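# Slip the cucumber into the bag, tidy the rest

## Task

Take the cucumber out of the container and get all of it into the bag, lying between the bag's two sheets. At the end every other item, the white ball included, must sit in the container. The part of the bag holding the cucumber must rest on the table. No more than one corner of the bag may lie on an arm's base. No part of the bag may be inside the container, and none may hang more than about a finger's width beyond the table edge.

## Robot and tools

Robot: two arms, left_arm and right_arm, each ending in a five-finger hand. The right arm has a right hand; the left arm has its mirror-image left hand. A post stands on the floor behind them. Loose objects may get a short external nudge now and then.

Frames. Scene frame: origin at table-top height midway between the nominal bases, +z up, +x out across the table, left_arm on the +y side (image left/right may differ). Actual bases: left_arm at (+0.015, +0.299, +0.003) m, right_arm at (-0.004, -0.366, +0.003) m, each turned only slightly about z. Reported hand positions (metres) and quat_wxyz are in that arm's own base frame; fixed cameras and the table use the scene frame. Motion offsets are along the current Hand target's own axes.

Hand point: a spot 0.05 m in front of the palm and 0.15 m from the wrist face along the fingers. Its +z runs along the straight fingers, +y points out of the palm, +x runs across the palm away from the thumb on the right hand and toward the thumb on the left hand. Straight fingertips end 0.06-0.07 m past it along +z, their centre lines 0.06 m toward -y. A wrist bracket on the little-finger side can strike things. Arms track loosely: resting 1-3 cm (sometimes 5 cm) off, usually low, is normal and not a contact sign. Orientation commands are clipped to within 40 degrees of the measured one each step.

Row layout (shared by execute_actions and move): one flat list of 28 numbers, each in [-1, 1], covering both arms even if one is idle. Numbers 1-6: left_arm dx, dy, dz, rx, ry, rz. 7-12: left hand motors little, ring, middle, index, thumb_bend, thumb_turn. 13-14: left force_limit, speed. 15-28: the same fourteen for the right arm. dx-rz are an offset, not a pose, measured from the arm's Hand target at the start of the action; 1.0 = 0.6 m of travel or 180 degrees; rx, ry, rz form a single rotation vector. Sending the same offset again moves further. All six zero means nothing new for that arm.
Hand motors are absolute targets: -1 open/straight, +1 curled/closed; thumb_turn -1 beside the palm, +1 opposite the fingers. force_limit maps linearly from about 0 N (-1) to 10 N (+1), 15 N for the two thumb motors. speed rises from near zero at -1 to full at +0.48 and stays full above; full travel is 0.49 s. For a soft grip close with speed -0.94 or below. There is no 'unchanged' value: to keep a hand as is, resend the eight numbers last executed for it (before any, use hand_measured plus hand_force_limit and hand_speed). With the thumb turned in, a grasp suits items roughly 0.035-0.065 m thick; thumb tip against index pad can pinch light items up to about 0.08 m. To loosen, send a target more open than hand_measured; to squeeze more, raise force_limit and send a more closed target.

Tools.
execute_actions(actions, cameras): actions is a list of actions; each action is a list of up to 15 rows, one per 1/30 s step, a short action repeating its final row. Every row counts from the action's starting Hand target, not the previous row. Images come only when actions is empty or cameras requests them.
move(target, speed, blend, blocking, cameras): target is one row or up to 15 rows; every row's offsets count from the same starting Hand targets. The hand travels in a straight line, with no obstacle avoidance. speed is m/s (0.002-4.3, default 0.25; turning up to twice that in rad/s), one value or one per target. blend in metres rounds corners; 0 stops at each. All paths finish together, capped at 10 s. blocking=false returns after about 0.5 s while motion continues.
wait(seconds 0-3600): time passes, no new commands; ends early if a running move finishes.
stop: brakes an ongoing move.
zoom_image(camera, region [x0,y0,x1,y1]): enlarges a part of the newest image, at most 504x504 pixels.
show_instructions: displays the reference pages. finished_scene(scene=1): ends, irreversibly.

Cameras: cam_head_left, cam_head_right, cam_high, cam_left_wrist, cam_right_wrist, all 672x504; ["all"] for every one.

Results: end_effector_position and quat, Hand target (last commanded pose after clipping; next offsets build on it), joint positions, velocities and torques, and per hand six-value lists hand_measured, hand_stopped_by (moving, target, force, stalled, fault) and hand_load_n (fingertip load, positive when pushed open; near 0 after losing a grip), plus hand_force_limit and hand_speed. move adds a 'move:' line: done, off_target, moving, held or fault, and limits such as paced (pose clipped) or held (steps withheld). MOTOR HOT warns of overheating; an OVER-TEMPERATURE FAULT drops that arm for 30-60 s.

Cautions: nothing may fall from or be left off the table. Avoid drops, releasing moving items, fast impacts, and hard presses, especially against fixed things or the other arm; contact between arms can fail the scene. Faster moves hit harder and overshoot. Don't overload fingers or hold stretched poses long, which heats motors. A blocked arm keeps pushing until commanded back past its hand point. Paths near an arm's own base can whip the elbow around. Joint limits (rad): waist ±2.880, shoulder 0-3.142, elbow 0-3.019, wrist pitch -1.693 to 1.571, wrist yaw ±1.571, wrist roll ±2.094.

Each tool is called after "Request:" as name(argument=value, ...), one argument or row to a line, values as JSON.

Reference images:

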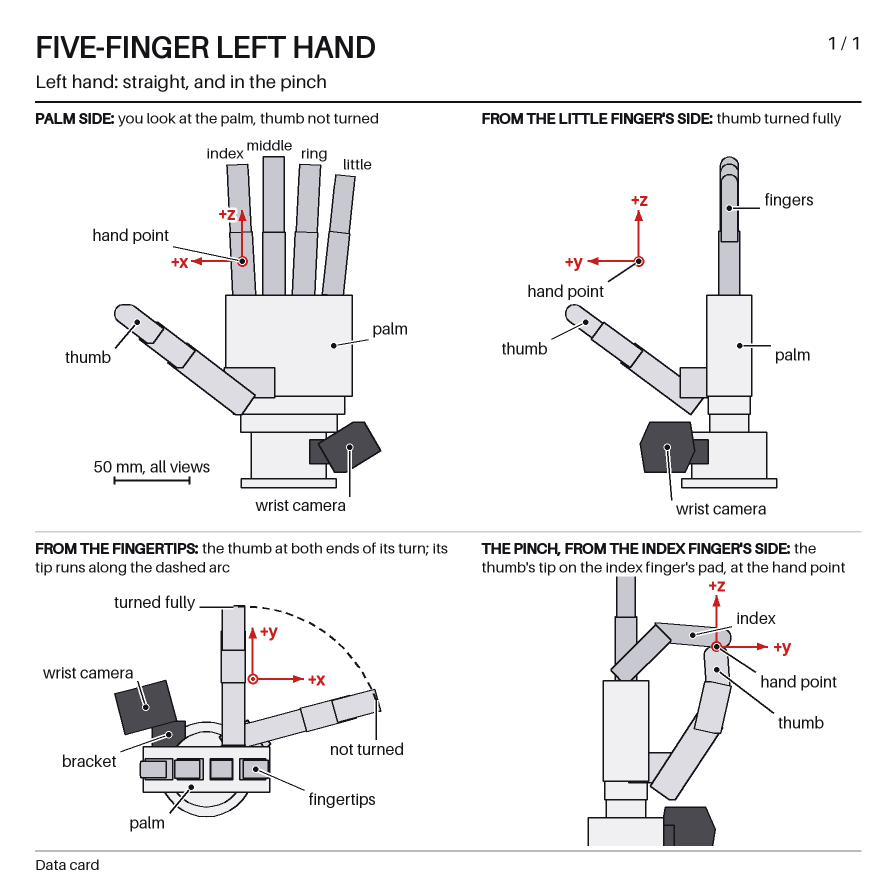

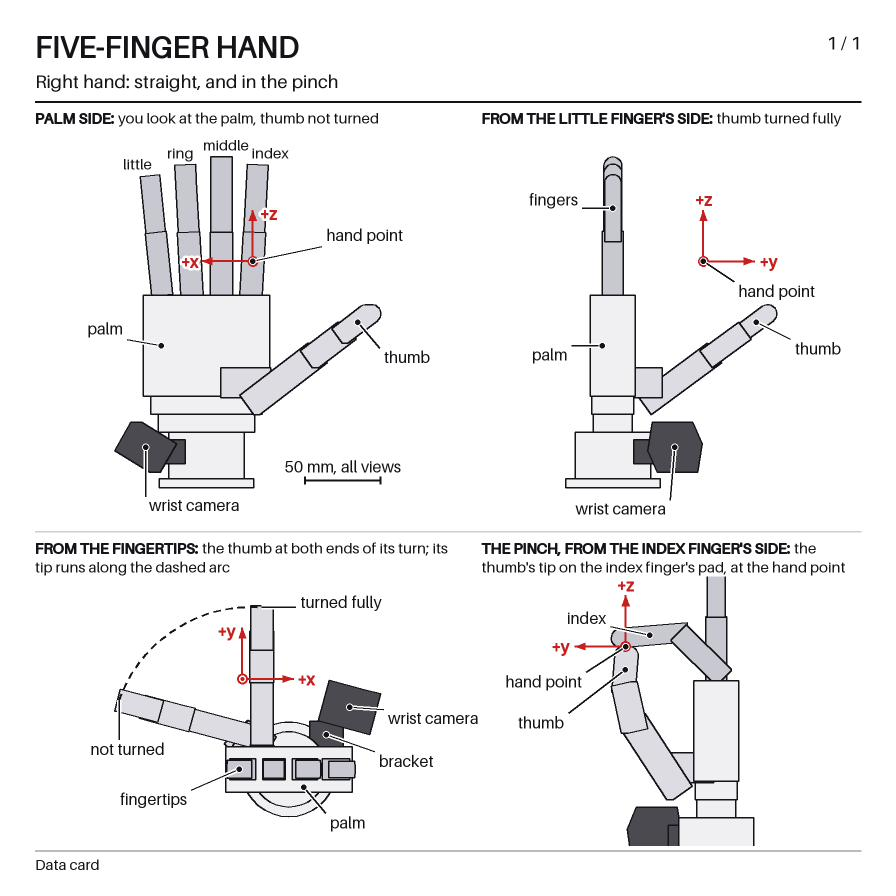

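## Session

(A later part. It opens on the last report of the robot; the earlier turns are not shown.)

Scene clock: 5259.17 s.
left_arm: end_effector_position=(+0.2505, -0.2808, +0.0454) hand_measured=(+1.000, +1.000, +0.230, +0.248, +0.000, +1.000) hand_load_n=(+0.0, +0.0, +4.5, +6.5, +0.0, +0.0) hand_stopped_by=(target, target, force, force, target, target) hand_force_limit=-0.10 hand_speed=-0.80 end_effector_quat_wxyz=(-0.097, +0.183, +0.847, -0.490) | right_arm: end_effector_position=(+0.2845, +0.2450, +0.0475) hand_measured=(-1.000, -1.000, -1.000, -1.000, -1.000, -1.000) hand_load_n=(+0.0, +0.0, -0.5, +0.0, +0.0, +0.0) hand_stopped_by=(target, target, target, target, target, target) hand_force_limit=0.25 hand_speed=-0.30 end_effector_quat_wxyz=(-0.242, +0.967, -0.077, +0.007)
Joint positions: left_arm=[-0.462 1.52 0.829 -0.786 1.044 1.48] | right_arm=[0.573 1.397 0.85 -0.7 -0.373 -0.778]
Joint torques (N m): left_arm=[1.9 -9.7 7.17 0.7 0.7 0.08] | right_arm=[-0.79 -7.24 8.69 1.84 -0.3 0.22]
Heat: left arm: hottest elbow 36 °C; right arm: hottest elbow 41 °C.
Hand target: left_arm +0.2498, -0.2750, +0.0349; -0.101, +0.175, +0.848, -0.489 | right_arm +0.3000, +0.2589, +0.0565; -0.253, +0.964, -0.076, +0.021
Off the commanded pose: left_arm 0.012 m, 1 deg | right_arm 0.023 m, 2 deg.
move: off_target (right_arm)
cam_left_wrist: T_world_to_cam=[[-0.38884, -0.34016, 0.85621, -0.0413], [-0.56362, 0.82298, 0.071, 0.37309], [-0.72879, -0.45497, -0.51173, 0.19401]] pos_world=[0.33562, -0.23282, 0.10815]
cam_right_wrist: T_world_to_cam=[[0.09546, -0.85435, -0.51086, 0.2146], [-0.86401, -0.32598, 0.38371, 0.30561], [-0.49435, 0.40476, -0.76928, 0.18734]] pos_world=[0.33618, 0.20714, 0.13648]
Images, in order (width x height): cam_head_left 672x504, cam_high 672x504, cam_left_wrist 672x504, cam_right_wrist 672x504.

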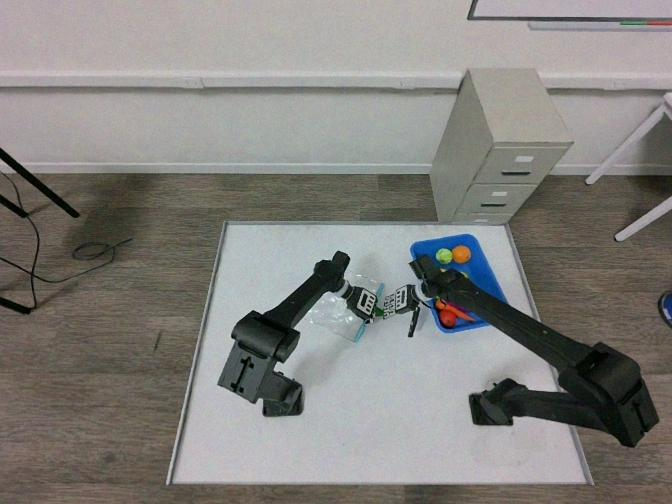

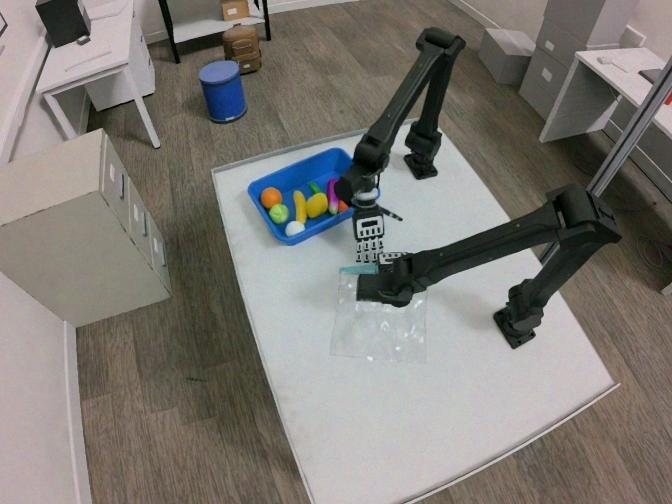

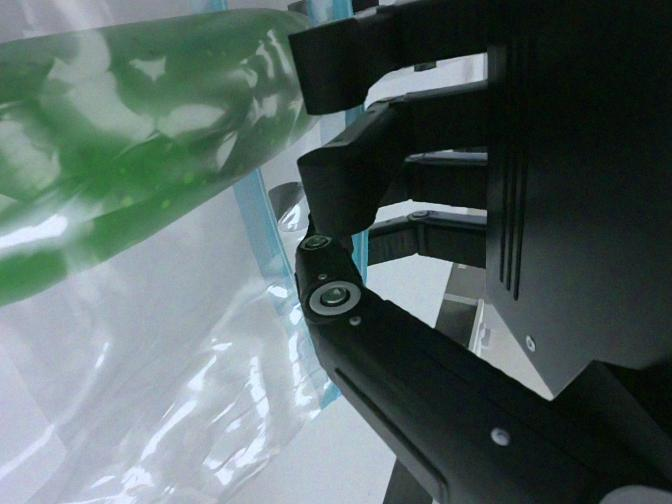

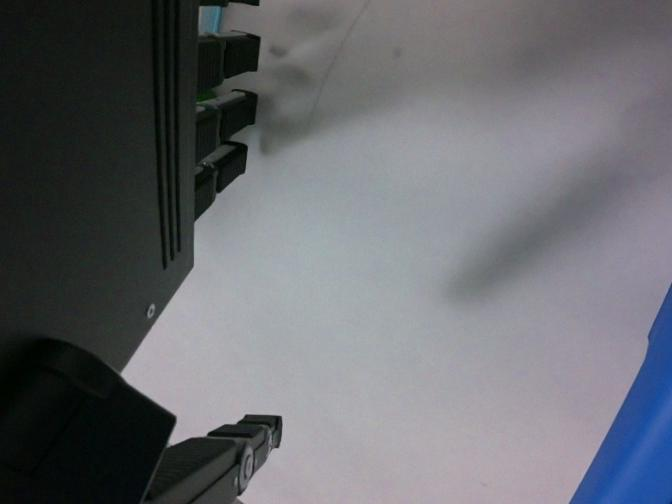

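Request:
move(
  target=[0,0,0,0,0,0,1,1,0.4,0.4,0.0,1,-0.1,-0.8,0.0030,-0.0230,0.0110,0,0,0,-1,-1,-1,-1,-1,-1,0.25,-0.3],
  speed=0.03,
  cameras=["cam_right_wrist","cam_high","cam_head_left","cam_left_wrist"],
)

Request:
zoom_image(
  camera="cam_head_left",
  region=[350, 280, 430, 340],
)

Scene clock: 5299.17 s.
left_arm: end_effector_position=(+0.2505, -0.2808, +0.0454) hand_measured=(+1.000, +1.000, +0.230, +0.248, +0.000, +1.000) hand_load_n=(+0.0, +0.0, +5.0, +6.5, +0.0, -0.5) hand_stopped_by=(target, target, force, force, target, target) hand_force_limit=-0.10 hand_speed=-0.80 end_effector_quat_wxyz=(-0.097, +0.183, +0.847, -0.490) | right_arm: end_effector_position=(+0.2890, +0.2592, +0.0485) hand_measured=(-1.000, -1.000, -1.000, -1.000, -1.000, -1.000) hand_load_n=(+0.0, +0.0, +0.0, +0.0, +0.0, -0.5) hand_stopped_by=(target, target, target, target, target, target) hand_force_limit=0.25 hand_speed=-0.30 end_effector_quat_wxyz=(-0.242, +0.967, -0.076, +0.008)
Joint positions: left_arm=[-0.462 1.52 0.829 -0.786 1.044 1.48] | right_arm=[0.599 1.424 0.881 -0.694 -0.364 -0.753]
Joint torques (N m): left_arm=[1.67 -9.88 7.15 0.64 0.69 0.1] | right_arm=[-0.5 -7.71 8.75 1.88 -0.28 0.18]
Heat: left arm: hottest elbow 36 °C; right arm: hottest elbow 43 °C.
Hand target: left_arm +0.2498, -0.2750, +0.0349; -0.101, +0.175, +0.848, -0.489 | right_arm +0.3041, +0.2737, +0.0575; -0.253, +0.964, -0.076, +0.021
Off the commanded pose: left_arm 0.012 m, 1 deg | right_arm 0.023 m, 2 deg.
move: off_target (right_arm)
cam_left_wrist: T_world_to_cam=[[-0.38884, -0.34016, 0.85621, -0.0413], [-0.56362, 0.82298, 0.071, 0.37309], [-0.72879, -0.45497, -0.51173, 0.19401]] pos_world=[0.33562, -0.23282, 0.10815]
cam_right_wrist: T_world_to_cam=[[0.09563, -0.85489, -0.50992, 0.22684], [-0.86416, -0.32555, 0.38373, 0.31365], [-0.49405, 0.40396, -0.76989, 0.18466]] pos_world=[0.34058, 0.22143, 0.13748]
Images, in order (width x height): cam_head_left 672x504, cam_high 672x504, cam_left_wrist 672x504, cam_right_wrist 672x504.

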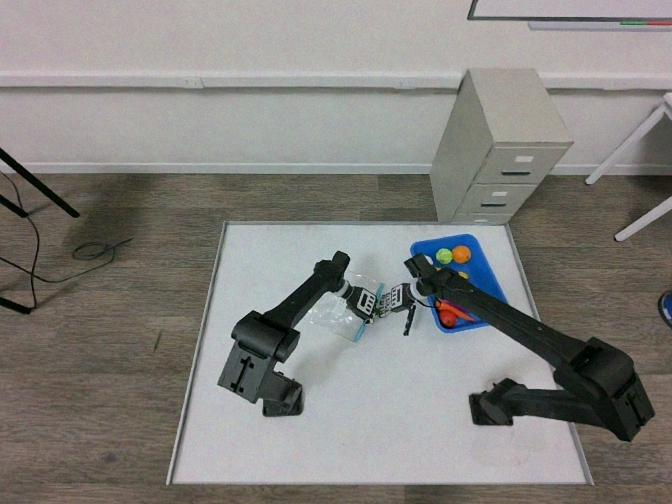

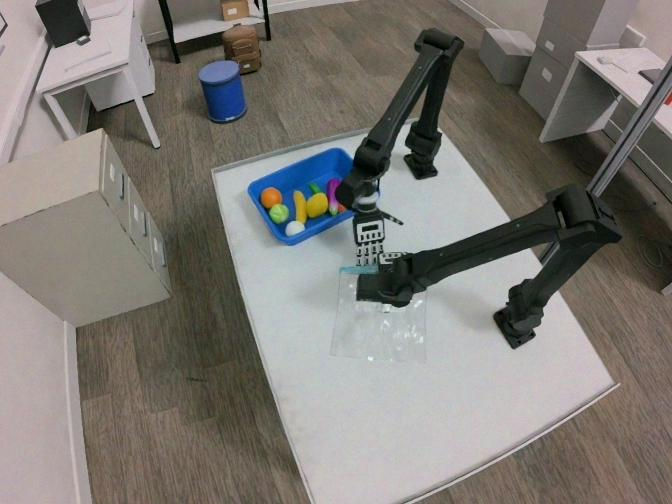

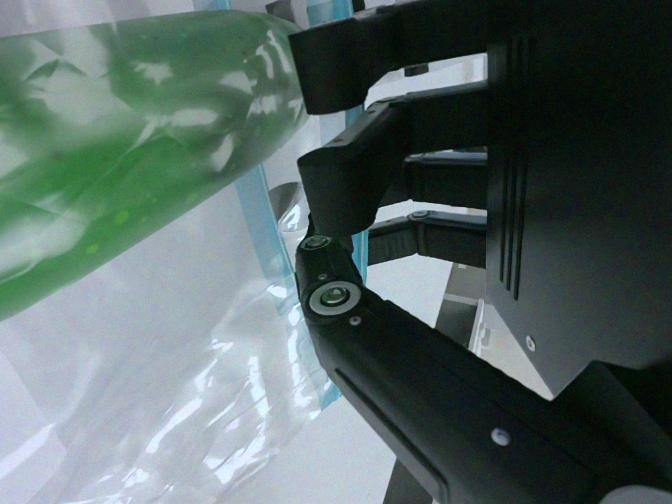

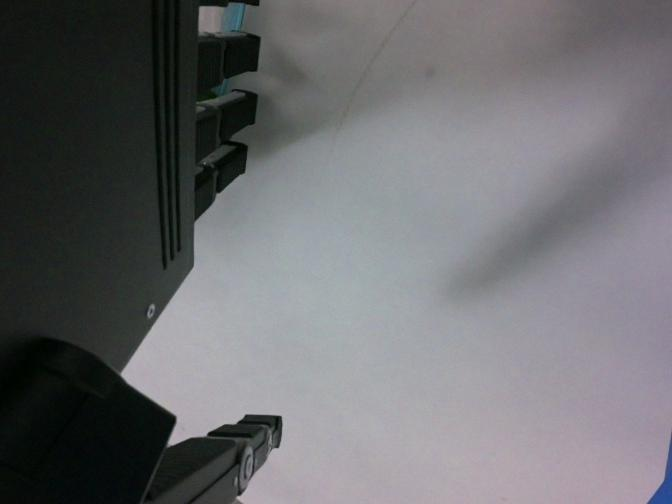

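Scaled by 6.300.

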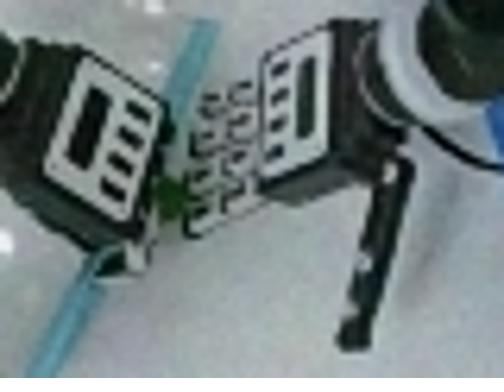

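Request:
move(
  target=[0,-0.0476,-0.0275,0,0,0,1,1,0.4,0.4,0.0,1,-0.1,-0.8,0,0,0,0,0,0,-1,-1,-1,-1,-1,-1,0.25,-0.3],
  speed=0.03,
  cameras=["cam_right_wrist","cam_high","cam_head_left","cam_left_wrist"],
)

Request:
zoom_image(
  camera="cam_head_left",
  region=[320, 270, 430, 350],
)

Request:
zoom_image(
  camera="cam_high",
  region=[310, 220, 450, 370],
)

Scene clock: 5347.00 s.
left_arm: end_effector_position=(+0.2365, -0.2739, +0.0578) hand_measured=(+1.000, +1.000, +0.230, +0.248, +0.000, +1.000) hand_load_n=(+0.0, +0.0, +5.0, +6.5, +0.0, +0.0) hand_stopped_by=(target, target, force, force, target, target) hand_force_limit=-0.10 hand_speed=-0.80 end_effector_quat_wxyz=(-0.117, +0.171, +0.850, -0.485) | right_arm: end_effector_position=(+0.2891, +0.2593, +0.0486) hand_measured=(-1.000, -1.000, -1.000, -1.000, -1.000, -1.000) hand_load_n=(+0.0, +0.0, +0.0, +0.0, +0.0, +0.0) hand_stopped_by=(target, target, target, target, target, target) hand_force_limit=0.25 hand_speed=-0.30 end_effector_quat_wxyz=(-0.242, +0.967, -0.077, +0.008)
Joint positions: left_arm=[-0.462 1.487 0.829 -0.868 1.044 1.48] | right_arm=[0.599 1.424 0.881 -0.694 -0.364 -0.752]
Joint torques (N m): left_arm=[2.02 -11.75 10.71 -0.12 0.67 0.08] | right_arm=[-0.56 -7.59 8.69 1.91 -0.28 0.17]
Heat: left arm: hottest elbow 36 °C; right arm: hottest elbow 43 °C.
Hand target: left_arm +0.2499, -0.2750, +0.0678; -0.101, +0.175, +0.848, -0.489 | right_arm +0.3042, +0.2738, +0.0576; -0.253, +0.964, -0.076, +0.021
Off the commanded pose: left_arm 0.017 m, 2 deg | right_arm 0.023 m, 2 deg.
move: off_target (left_arm)
cam_left_wrist: T_world_to_cam=[[-0.35151, -0.35873, 0.86473, -0.06949], [-0.55963, 0.82099, 0.1131, 0.35461], [-0.75051, -0.44417, -0.48934, 0.20017]] pos_world=[0.32425, -0.22714, 0.11794]
cam_right_wrist: T_world_to_cam=[[0.09503, -0.85481, -0.51016, 0.22724], [-0.86433, -0.3251, 0.38373, 0.31365], [-0.49387, 0.40448, -0.76973, 0.18462]] pos_world=[0.34068, 0.22154, 0.13768]
Images, in order (width x height): cam_head_left 672x504, cam_high 672x504, cam_left_wrist 672x504, cam_right_wrist 672x504.

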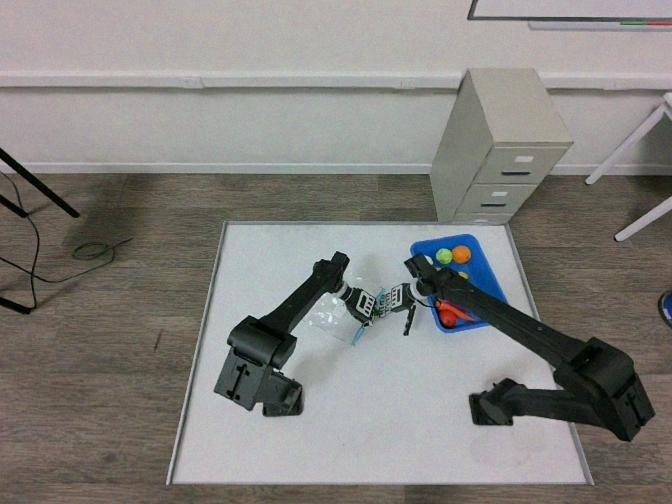

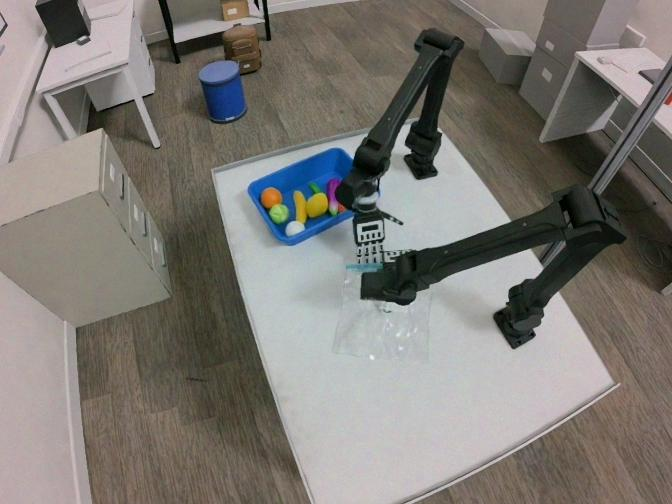

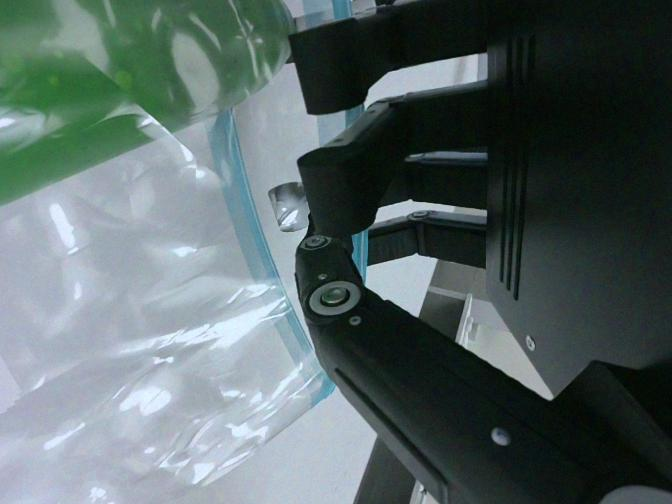

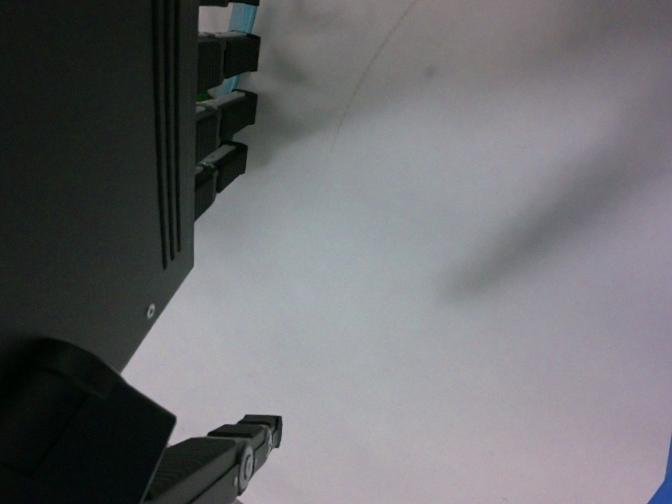

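Scaled by 4.582.

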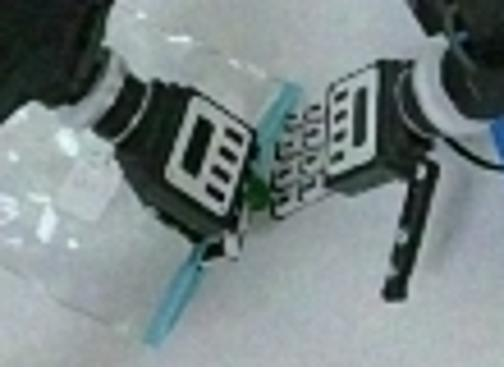

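Scaled by 3.360.

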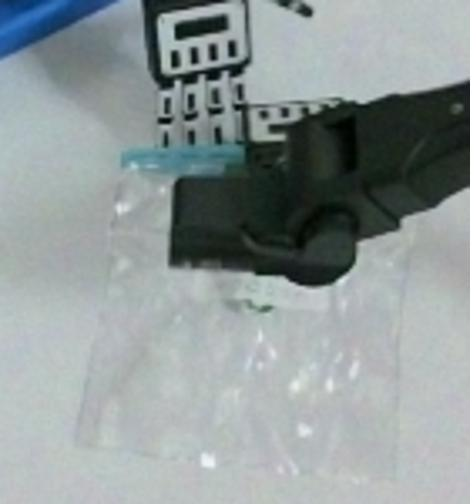

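Request:
move(
  target=[
    [0,0,0,0,0,0,1,1,0.4,0.4,0.0,1,-0.1,-0.8,0.0010,-0.0050,-0.0220,0,0,0,-1,-1,-1,-1,-1,-1,0.25,-0.3],
    [0,0,0,0,0,0,1,1,0.4,0.4,0.0,1,-0.1,-0.8,0.0010,-0.0050,-0.0225,0,0,0,1,1,-1,-1,-1,-1,0.25,-0.3],
  ],
  speed=0.04,
  cameras=["cam_right_wrist","cam_head_left"],
)

Scene clock: 5380.53 s.
left_arm: end_effector_position=(+0.2364, -0.2738, +0.0578) hand_measured=(+1.000, +1.000, +0.230, +0.248, +0.000, +1.000) hand_load_n=(+0.0, +0.0, +4.5, +6.5, +0.0, +0.0) hand_stopped_by=(target, target, force, force, target, target) hand_force_limit=-0.10 hand_speed=-0.80 end_effector_quat_wxyz=(-0.118, +0.171, +0.850, -0.485) | right_arm: end_effector_position=(+0.2915, +0.2609, +0.0536) hand_measured=(+1.000, +1.000, -1.000, -1.000, -1.000, -1.000) hand_load_n=(+0.0, +0.0, +0.0, +0.0, +0.0, -0.5) hand_stopped_by=(target, target, target, target, target, target) hand_force_limit=0.25 hand_speed=-0.30 end_effector_quat_wxyz=(-0.242, +0.967, -0.077, +0.008)
Joint positions: left_arm=[-0.462 1.487 0.829 -0.869 1.044 1.48] | right_arm=[0.599 1.424 0.896 -0.71 -0.364 -0.752]
Joint torques (N m): left_arm=[1.73 -11.99 10.7 -0.13 0.67 0.07] | right_arm=[-1.03 -9.29 8.66 0.79 -0.37 0.09]
Heat: left arm: hottest elbow 39 °C; right arm: hottest elbow 43 °C.
Hand target: left_arm +0.2498, -0.2750, +0.0678; -0.101, +0.175, +0.848, -0.489 | right_arm +0.3041, +0.2697, +0.0708; -0.253, +0.964, -0.076, +0.021
Off the commanded pose: left_arm 0.017 m, 2 deg | right_arm 0.023 m, 2 deg.
move: off_target (right_arm); target 2's new numbers were sent with right_arm's hand 0.023 m and 2 deg from that target
cam_right_wrist: T_world_to_cam=[[0.09482, -0.85493, -0.51, 0.231], [-0.86426, -0.32494, 0.38402, 0.31422], [-0.49403, 0.40436, -0.76969, 0.18909]] pos_world=[0.34308, 0.22314, 0.14268]
Images, in order (width x height): cam_head_left 672x504, cam_right_wrist 672x504.

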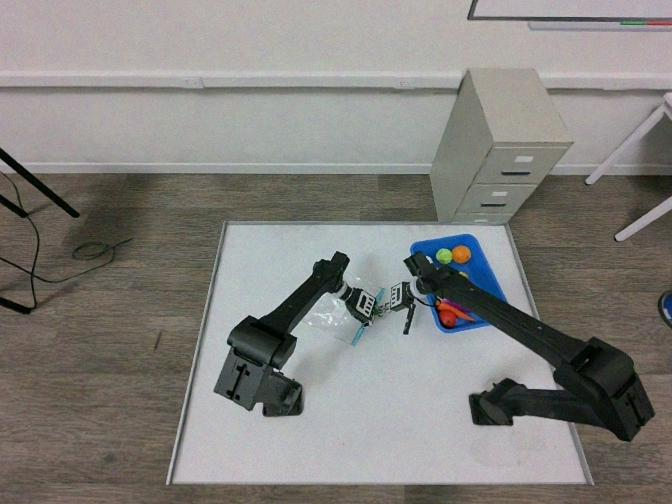

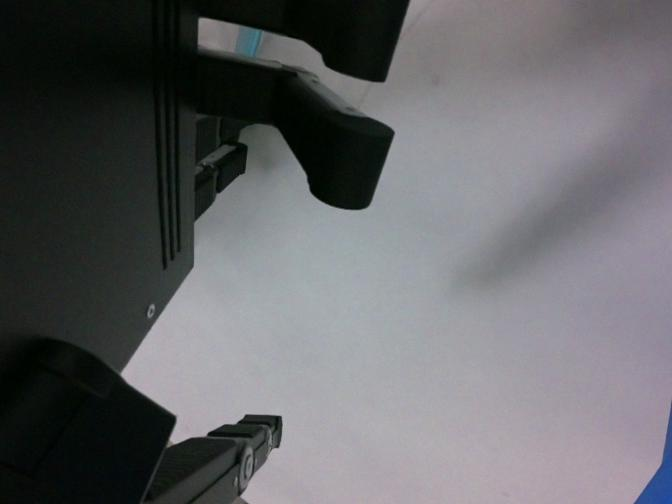

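Request:
move(
  target=[0,0,0,0,0,0,1,1,0.4,0.4,0.0,1,-0.1,-0.8,-0.0027,0.0262,0.0348,0.0639,0,0,1,1,-1,-1,-1,-1,0.25,-0.3],
  speed=0.04,
  cameras=["cam_right_wrist","cam_head_left","cam_high","cam_left_wrist"],
)

Request:
zoom_image(
  camera="cam_head_left",
  region=[320, 270, 430, 350],
)

Scene clock: 5395.77 s.
left_arm: end_effector_position=(+0.2364, -0.2738, +0.0578) hand_measured=(+1.000, +1.000, +0.230, +0.248, +0.000, +1.000) hand_load_n=(+0.0, +0.0, +4.5, +6.5, +0.0, +0.0) hand_stopped_by=(target, target, force, force, target, target) hand_force_limit=-0.10 hand_speed=-0.80 end_effector_quat_wxyz=(-0.118, +0.171, +0.850, -0.485) | right_arm: end_effector_position=(+0.2947, +0.2654, +0.0376) hand_measured=(+1.000, +1.000, -1.000, -1.000, -1.000, -1.000) hand_load_n=(+0.0, +0.0, +0.0, +0.0, +0.0, +0.0) hand_stopped_by=(target, target, target, target, target, target) hand_force_limit=0.25 hand_speed=-0.30 end_effector_quat_wxyz=(-0.339, +0.937, -0.078, +0.014)
Joint positions: left_arm=[-0.462 1.487 0.829 -0.869 1.044 1.48] | right_arm=[0.524 1.401 0.773 -0.479 -0.534 -0.752]
Joint torques (N m): left_arm=[1.96 -12.04 10.69 -0.12 0.68 0.09] | right_arm=[-1.79 -9 5.93 2.15 -0.47 -0.05]
Heat: left arm: hottest elbow 40 °C; right arm: hottest elbow 43 °C.
Hand target: left_arm +0.2498, -0.2750, +0.0678; -0.101, +0.175, +0.848, -0.489 | right_arm +0.3019, +0.2665, +0.0448; -0.349, +0.934, -0.074, +0.028
Off the commanded pose: left_arm 0.017 m, 2 deg | right_arm 0.010 m, 2 deg.
move: done
cam_left_wrist: T_world_to_cam=[[-0.3512, -0.35885, 0.8648, -0.06966], [-0.55956, 0.82099, 0.11342, 0.35449], [-0.7507, -0.44407, -0.48913, 0.20016]] pos_world=[0.32415, -0.22714, 0.11794]
cam_right_wrist: T_world_to_cam=[[0.10425, -0.73598, -0.66893, 0.19799], [-0.87646, -0.38587, 0.28796, 0.34802], [-0.47005, 0.55628, -0.68528, 0.1259]] pos_world=[0.34356, 0.20997, 0.1185]
Images, in order (width x height): cam_head_left 672x504, cam_high 672x504, cam_left_wrist 672x504, cam_right_wrist 672x504.

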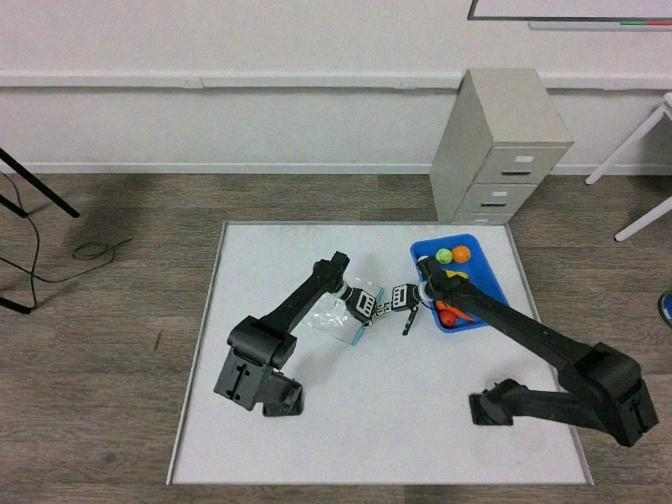

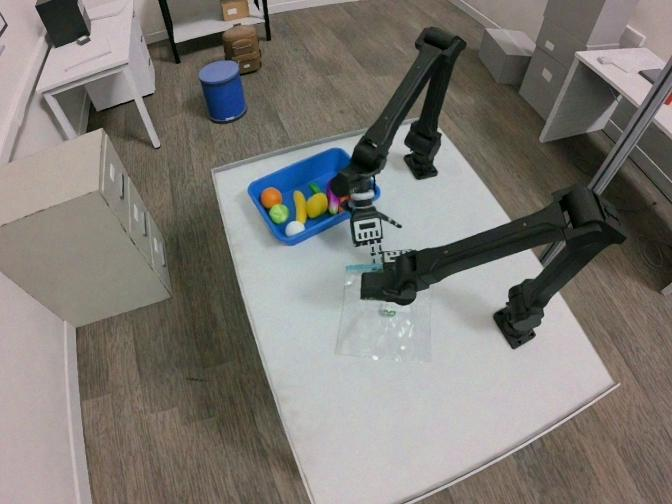

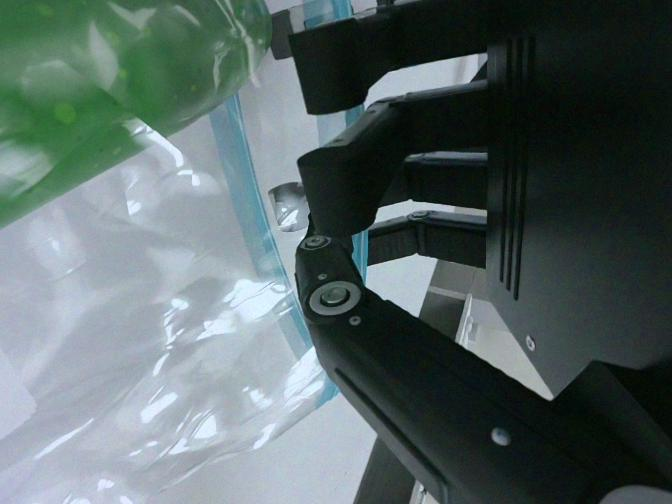

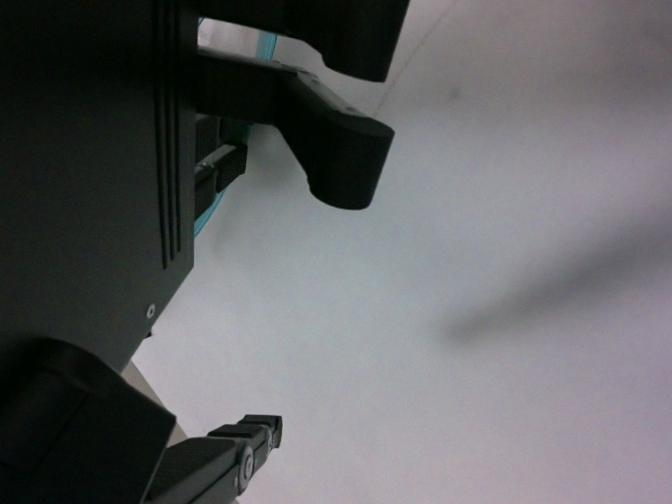

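Scaled by 4.582.

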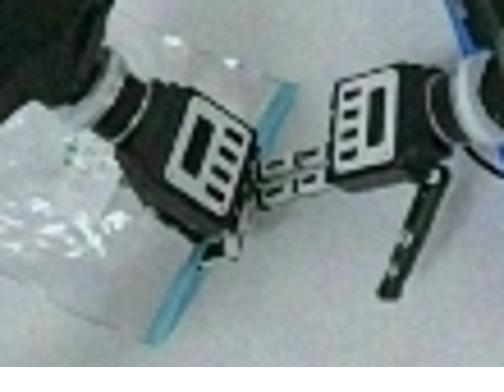

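Request:
wait(
  seconds=0.1,
  cameras=["cam_head_left","cam_high","cam_left_wrist","cam_right_wrist"],
)

Scene clock: 5424.50 s.
left_arm: end_effector_position=(+0.2364, -0.2738, +0.0578) hand_measured=(+1.000, +1.000, +0.230, +0.248, +0.000, +1.000) hand_load_n=(+0.0, +0.0, +4.5, +6.5, +0.0, +0.0) hand_stopped_by=(target, target, force, force, target, target) hand_force_limit=-0.10 hand_speed=-0.80 end_effector_quat_wxyz=(-0.118, +0.171, +0.850, -0.485) | right_arm: end_effector_position=(+0.2946, +0.2654, +0.0376) hand_measured=(+1.000, +1.000, -1.000, -1.000, -1.000, -1.000) hand_load_n=(+0.0, +0.0, +0.0, +0.0, +0.0, +0.0) hand_stopped_by=(target, target, target, target, target, target) hand_force_limit=0.25 hand_speed=-0.30 end_effector_quat_wxyz=(-0.339, +0.937, -0.078, +0.014)
Joint positions: left_arm=[-0.462 1.487 0.829 -0.869 1.044 1.48] | right_arm=[0.524 1.401 0.773 -0.479 -0.535 -0.752]
Joint torques (N m): left_arm=[2.08 -11.75 10.71 -0.12 0.69 0.07] | right_arm=[-1.9 -9.05 5.91 2.13 -0.48 -0.04]
Heat: left arm: hottest elbow 41 °C; right arm: hottest elbow 42 °C.
Hand target: left_arm +0.2498, -0.2750, +0.0678; -0.101, +0.175, +0.848, -0.489 | right_arm +0.3019, +0.2666, +0.0448; -0.349, +0.934, -0.074, +0.028
Off the commanded pose: left_arm 0.017 m, 2 deg | right_arm 0.010 m, 2 deg.
wait: 0.10 s; at rest from the start
cam_left_wrist: T_world_to_cam=[[-0.3512, -0.35885, 0.8648, -0.06966], [-0.55956, 0.82099, 0.11342, 0.35449], [-0.7507, -0.44407, -0.48913, 0.20016]] pos_world=[0.32415, -0.22714, 0.11794]
cam_right_wrist: T_world_to_cam=[[0.10419, -0.73577, -0.66916, 0.19799], [-0.87635, -0.38607, 0.28804, 0.34801], [-0.47028, 0.55641, -0.68502, 0.12592]] pos_world=[0.34356, 0.20997, 0.11851]

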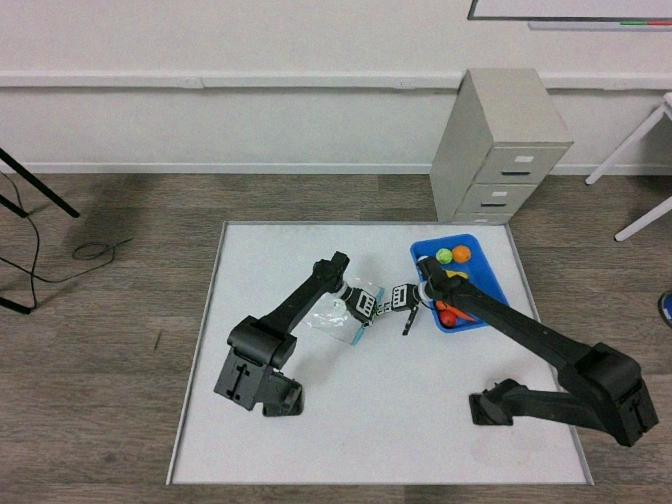

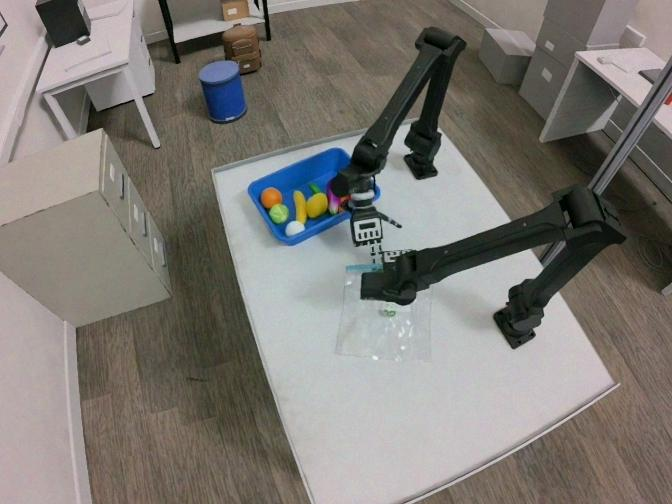

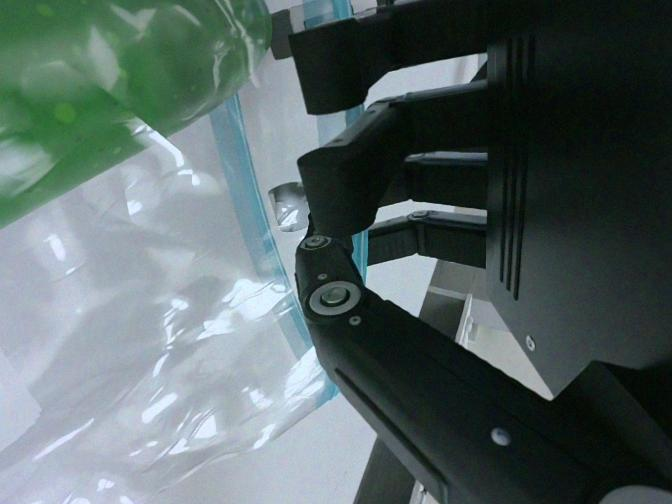

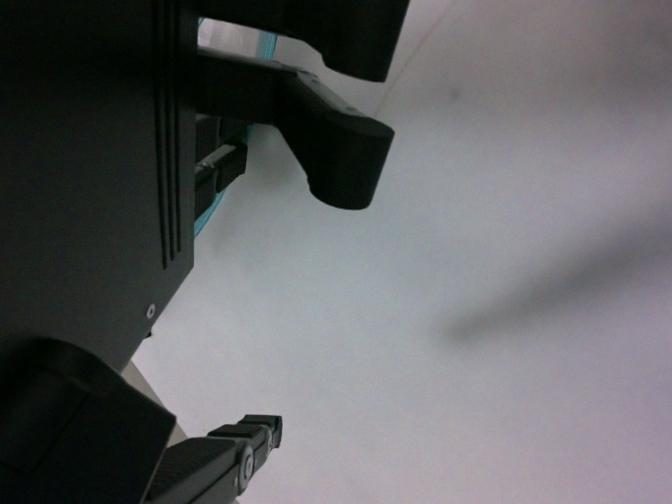

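Request:
move(
  target=[0,0,0,0,0,0,1,1,0.4,0.4,0.0,1,-0.1,-0.8,0.0013,-0.0378,0.0328,0,0,0,1,1,-1,-1,-1,-1,0.25,-0.3],
  speed=0.03,
  cameras=["cam_head_left","cam_high","cam_left_wrist","cam_right_wrist"],
)

Scene clock: 5470.30 s.
left_arm: end_effector_position=(+0.2364, -0.2738, +0.0578) hand_measured=(+1.000, +1.000, +0.230, +0.248, +0.000, +1.000) hand_load_n=(+0.0, +0.0, +5.0, +6.5, +0.0, -0.5) hand_stopped_by=(target, target, force, force, target, target) hand_force_limit=-0.10 hand_speed=-0.80 end_effector_quat_wxyz=(-0.118, +0.171, +0.850, -0.485) | right_arm: end_effector_position=(+0.2924, +0.2823, +0.0355) hand_measured=(+1.000, +1.000, -1.000, -1.000, -1.000, -1.000) hand_load_n=(+0.0, +0.0, +0.0, +0.0, +0.0, +0.0) hand_stopped_by=(target, target, target, target, target, target) hand_force_limit=0.25 hand_speed=-0.30 end_effector_quat_wxyz=(-0.338, +0.938, -0.076, +0.016)
Joint positions: left_arm=[-0.462 1.487 0.829 -0.869 1.044 1.48] | right_arm=[0.569 1.418 0.783 -0.448 -0.51 -0.712]
Joint torques (N m): left_arm=[1.73 -11.69 10.66 -0.13 0.7 0.09] | right_arm=[-0.56 -7.24 8.4 2.18 -0.34 0.22]
Heat: left arm: hottest elbow 42 °C; right arm: hottest elbow 40 °C.
Hand target: left_arm +0.2498, -0.2750, +0.0678; -0.101, +0.175, +0.848, -0.489 | right_arm +0.3074, +0.2962, +0.0449; -0.349, +0.934, -0.074, +0.028
Off the commanded pose: left_arm 0.017 m, 2 deg | right_arm 0.022 m, 2 deg.
move: off_target (right_arm)
cam_left_wrist: T_world_to_cam=[[-0.3512, -0.35885, 0.8648, -0.06966], [-0.55956, 0.82099, 0.11342, 0.35449], [-0.7507, -0.44407, -0.48913, 0.20016]] pos_world=[0.32415, -0.22714, 0.11794]
cam_right_wrist: T_world_to_cam=[[0.11031, -0.73784, -0.66591, 0.20791], [-0.87699, -0.38752, 0.2841, 0.35388], [-0.46767, 0.55266, -0.68982, 0.1145]] pos_world=[0.34096, 0.22726, 0.11689]

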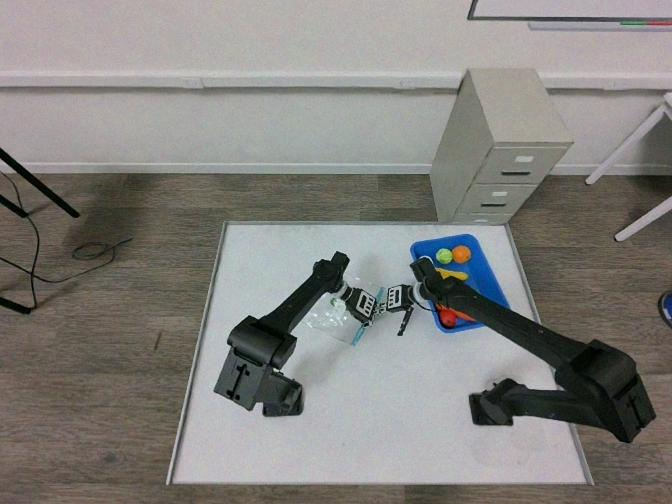

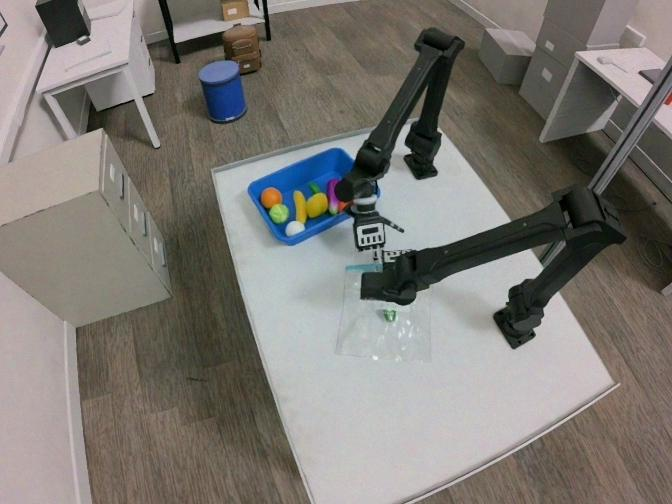

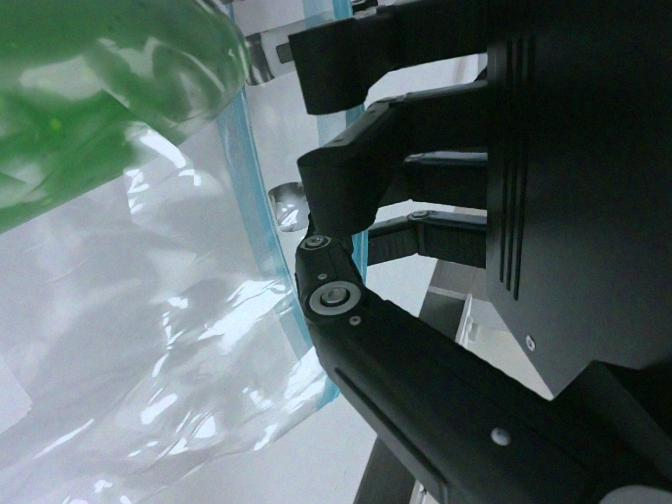

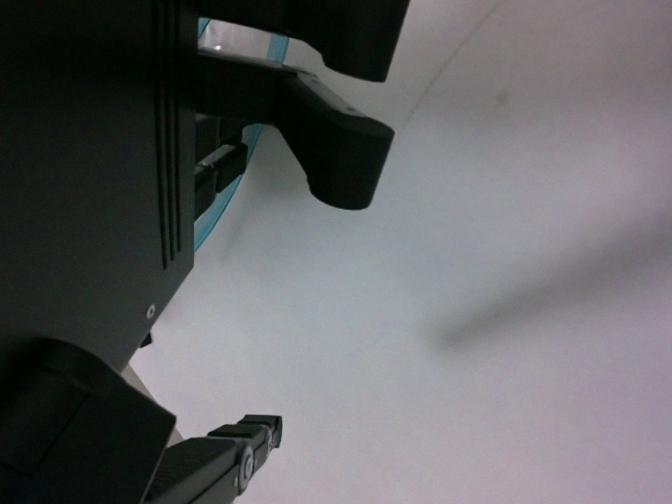

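Request:
zoom_image(
  camera="cam_left_wrist",
  region=[0, 0, 400, 300],
)

Request:
zoom_image(
  camera="cam_high",
  region=[310, 200, 470, 380],
)

Request:
zoom_image(
  camera="cam_head_left",
  region=[290, 240, 450, 360],
)

Scaled by 1.260.

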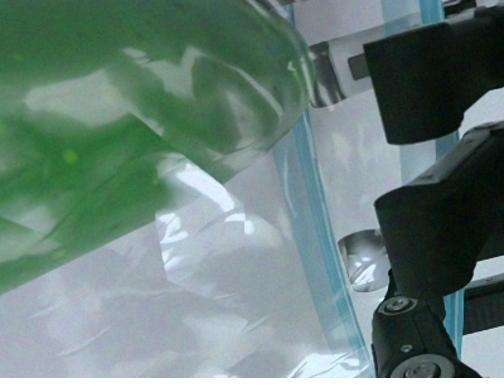

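Scaled by 2.800.

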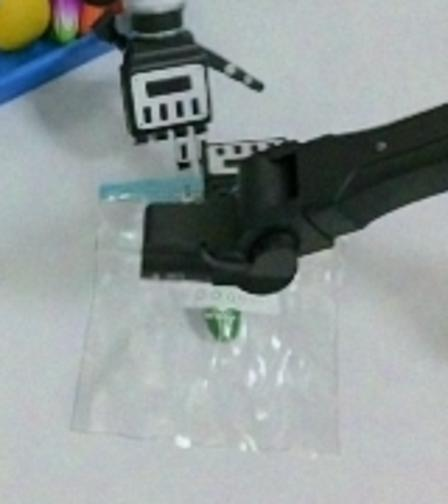

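Scaled by 3.150.

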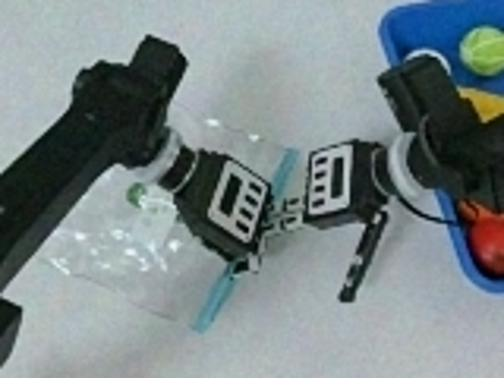

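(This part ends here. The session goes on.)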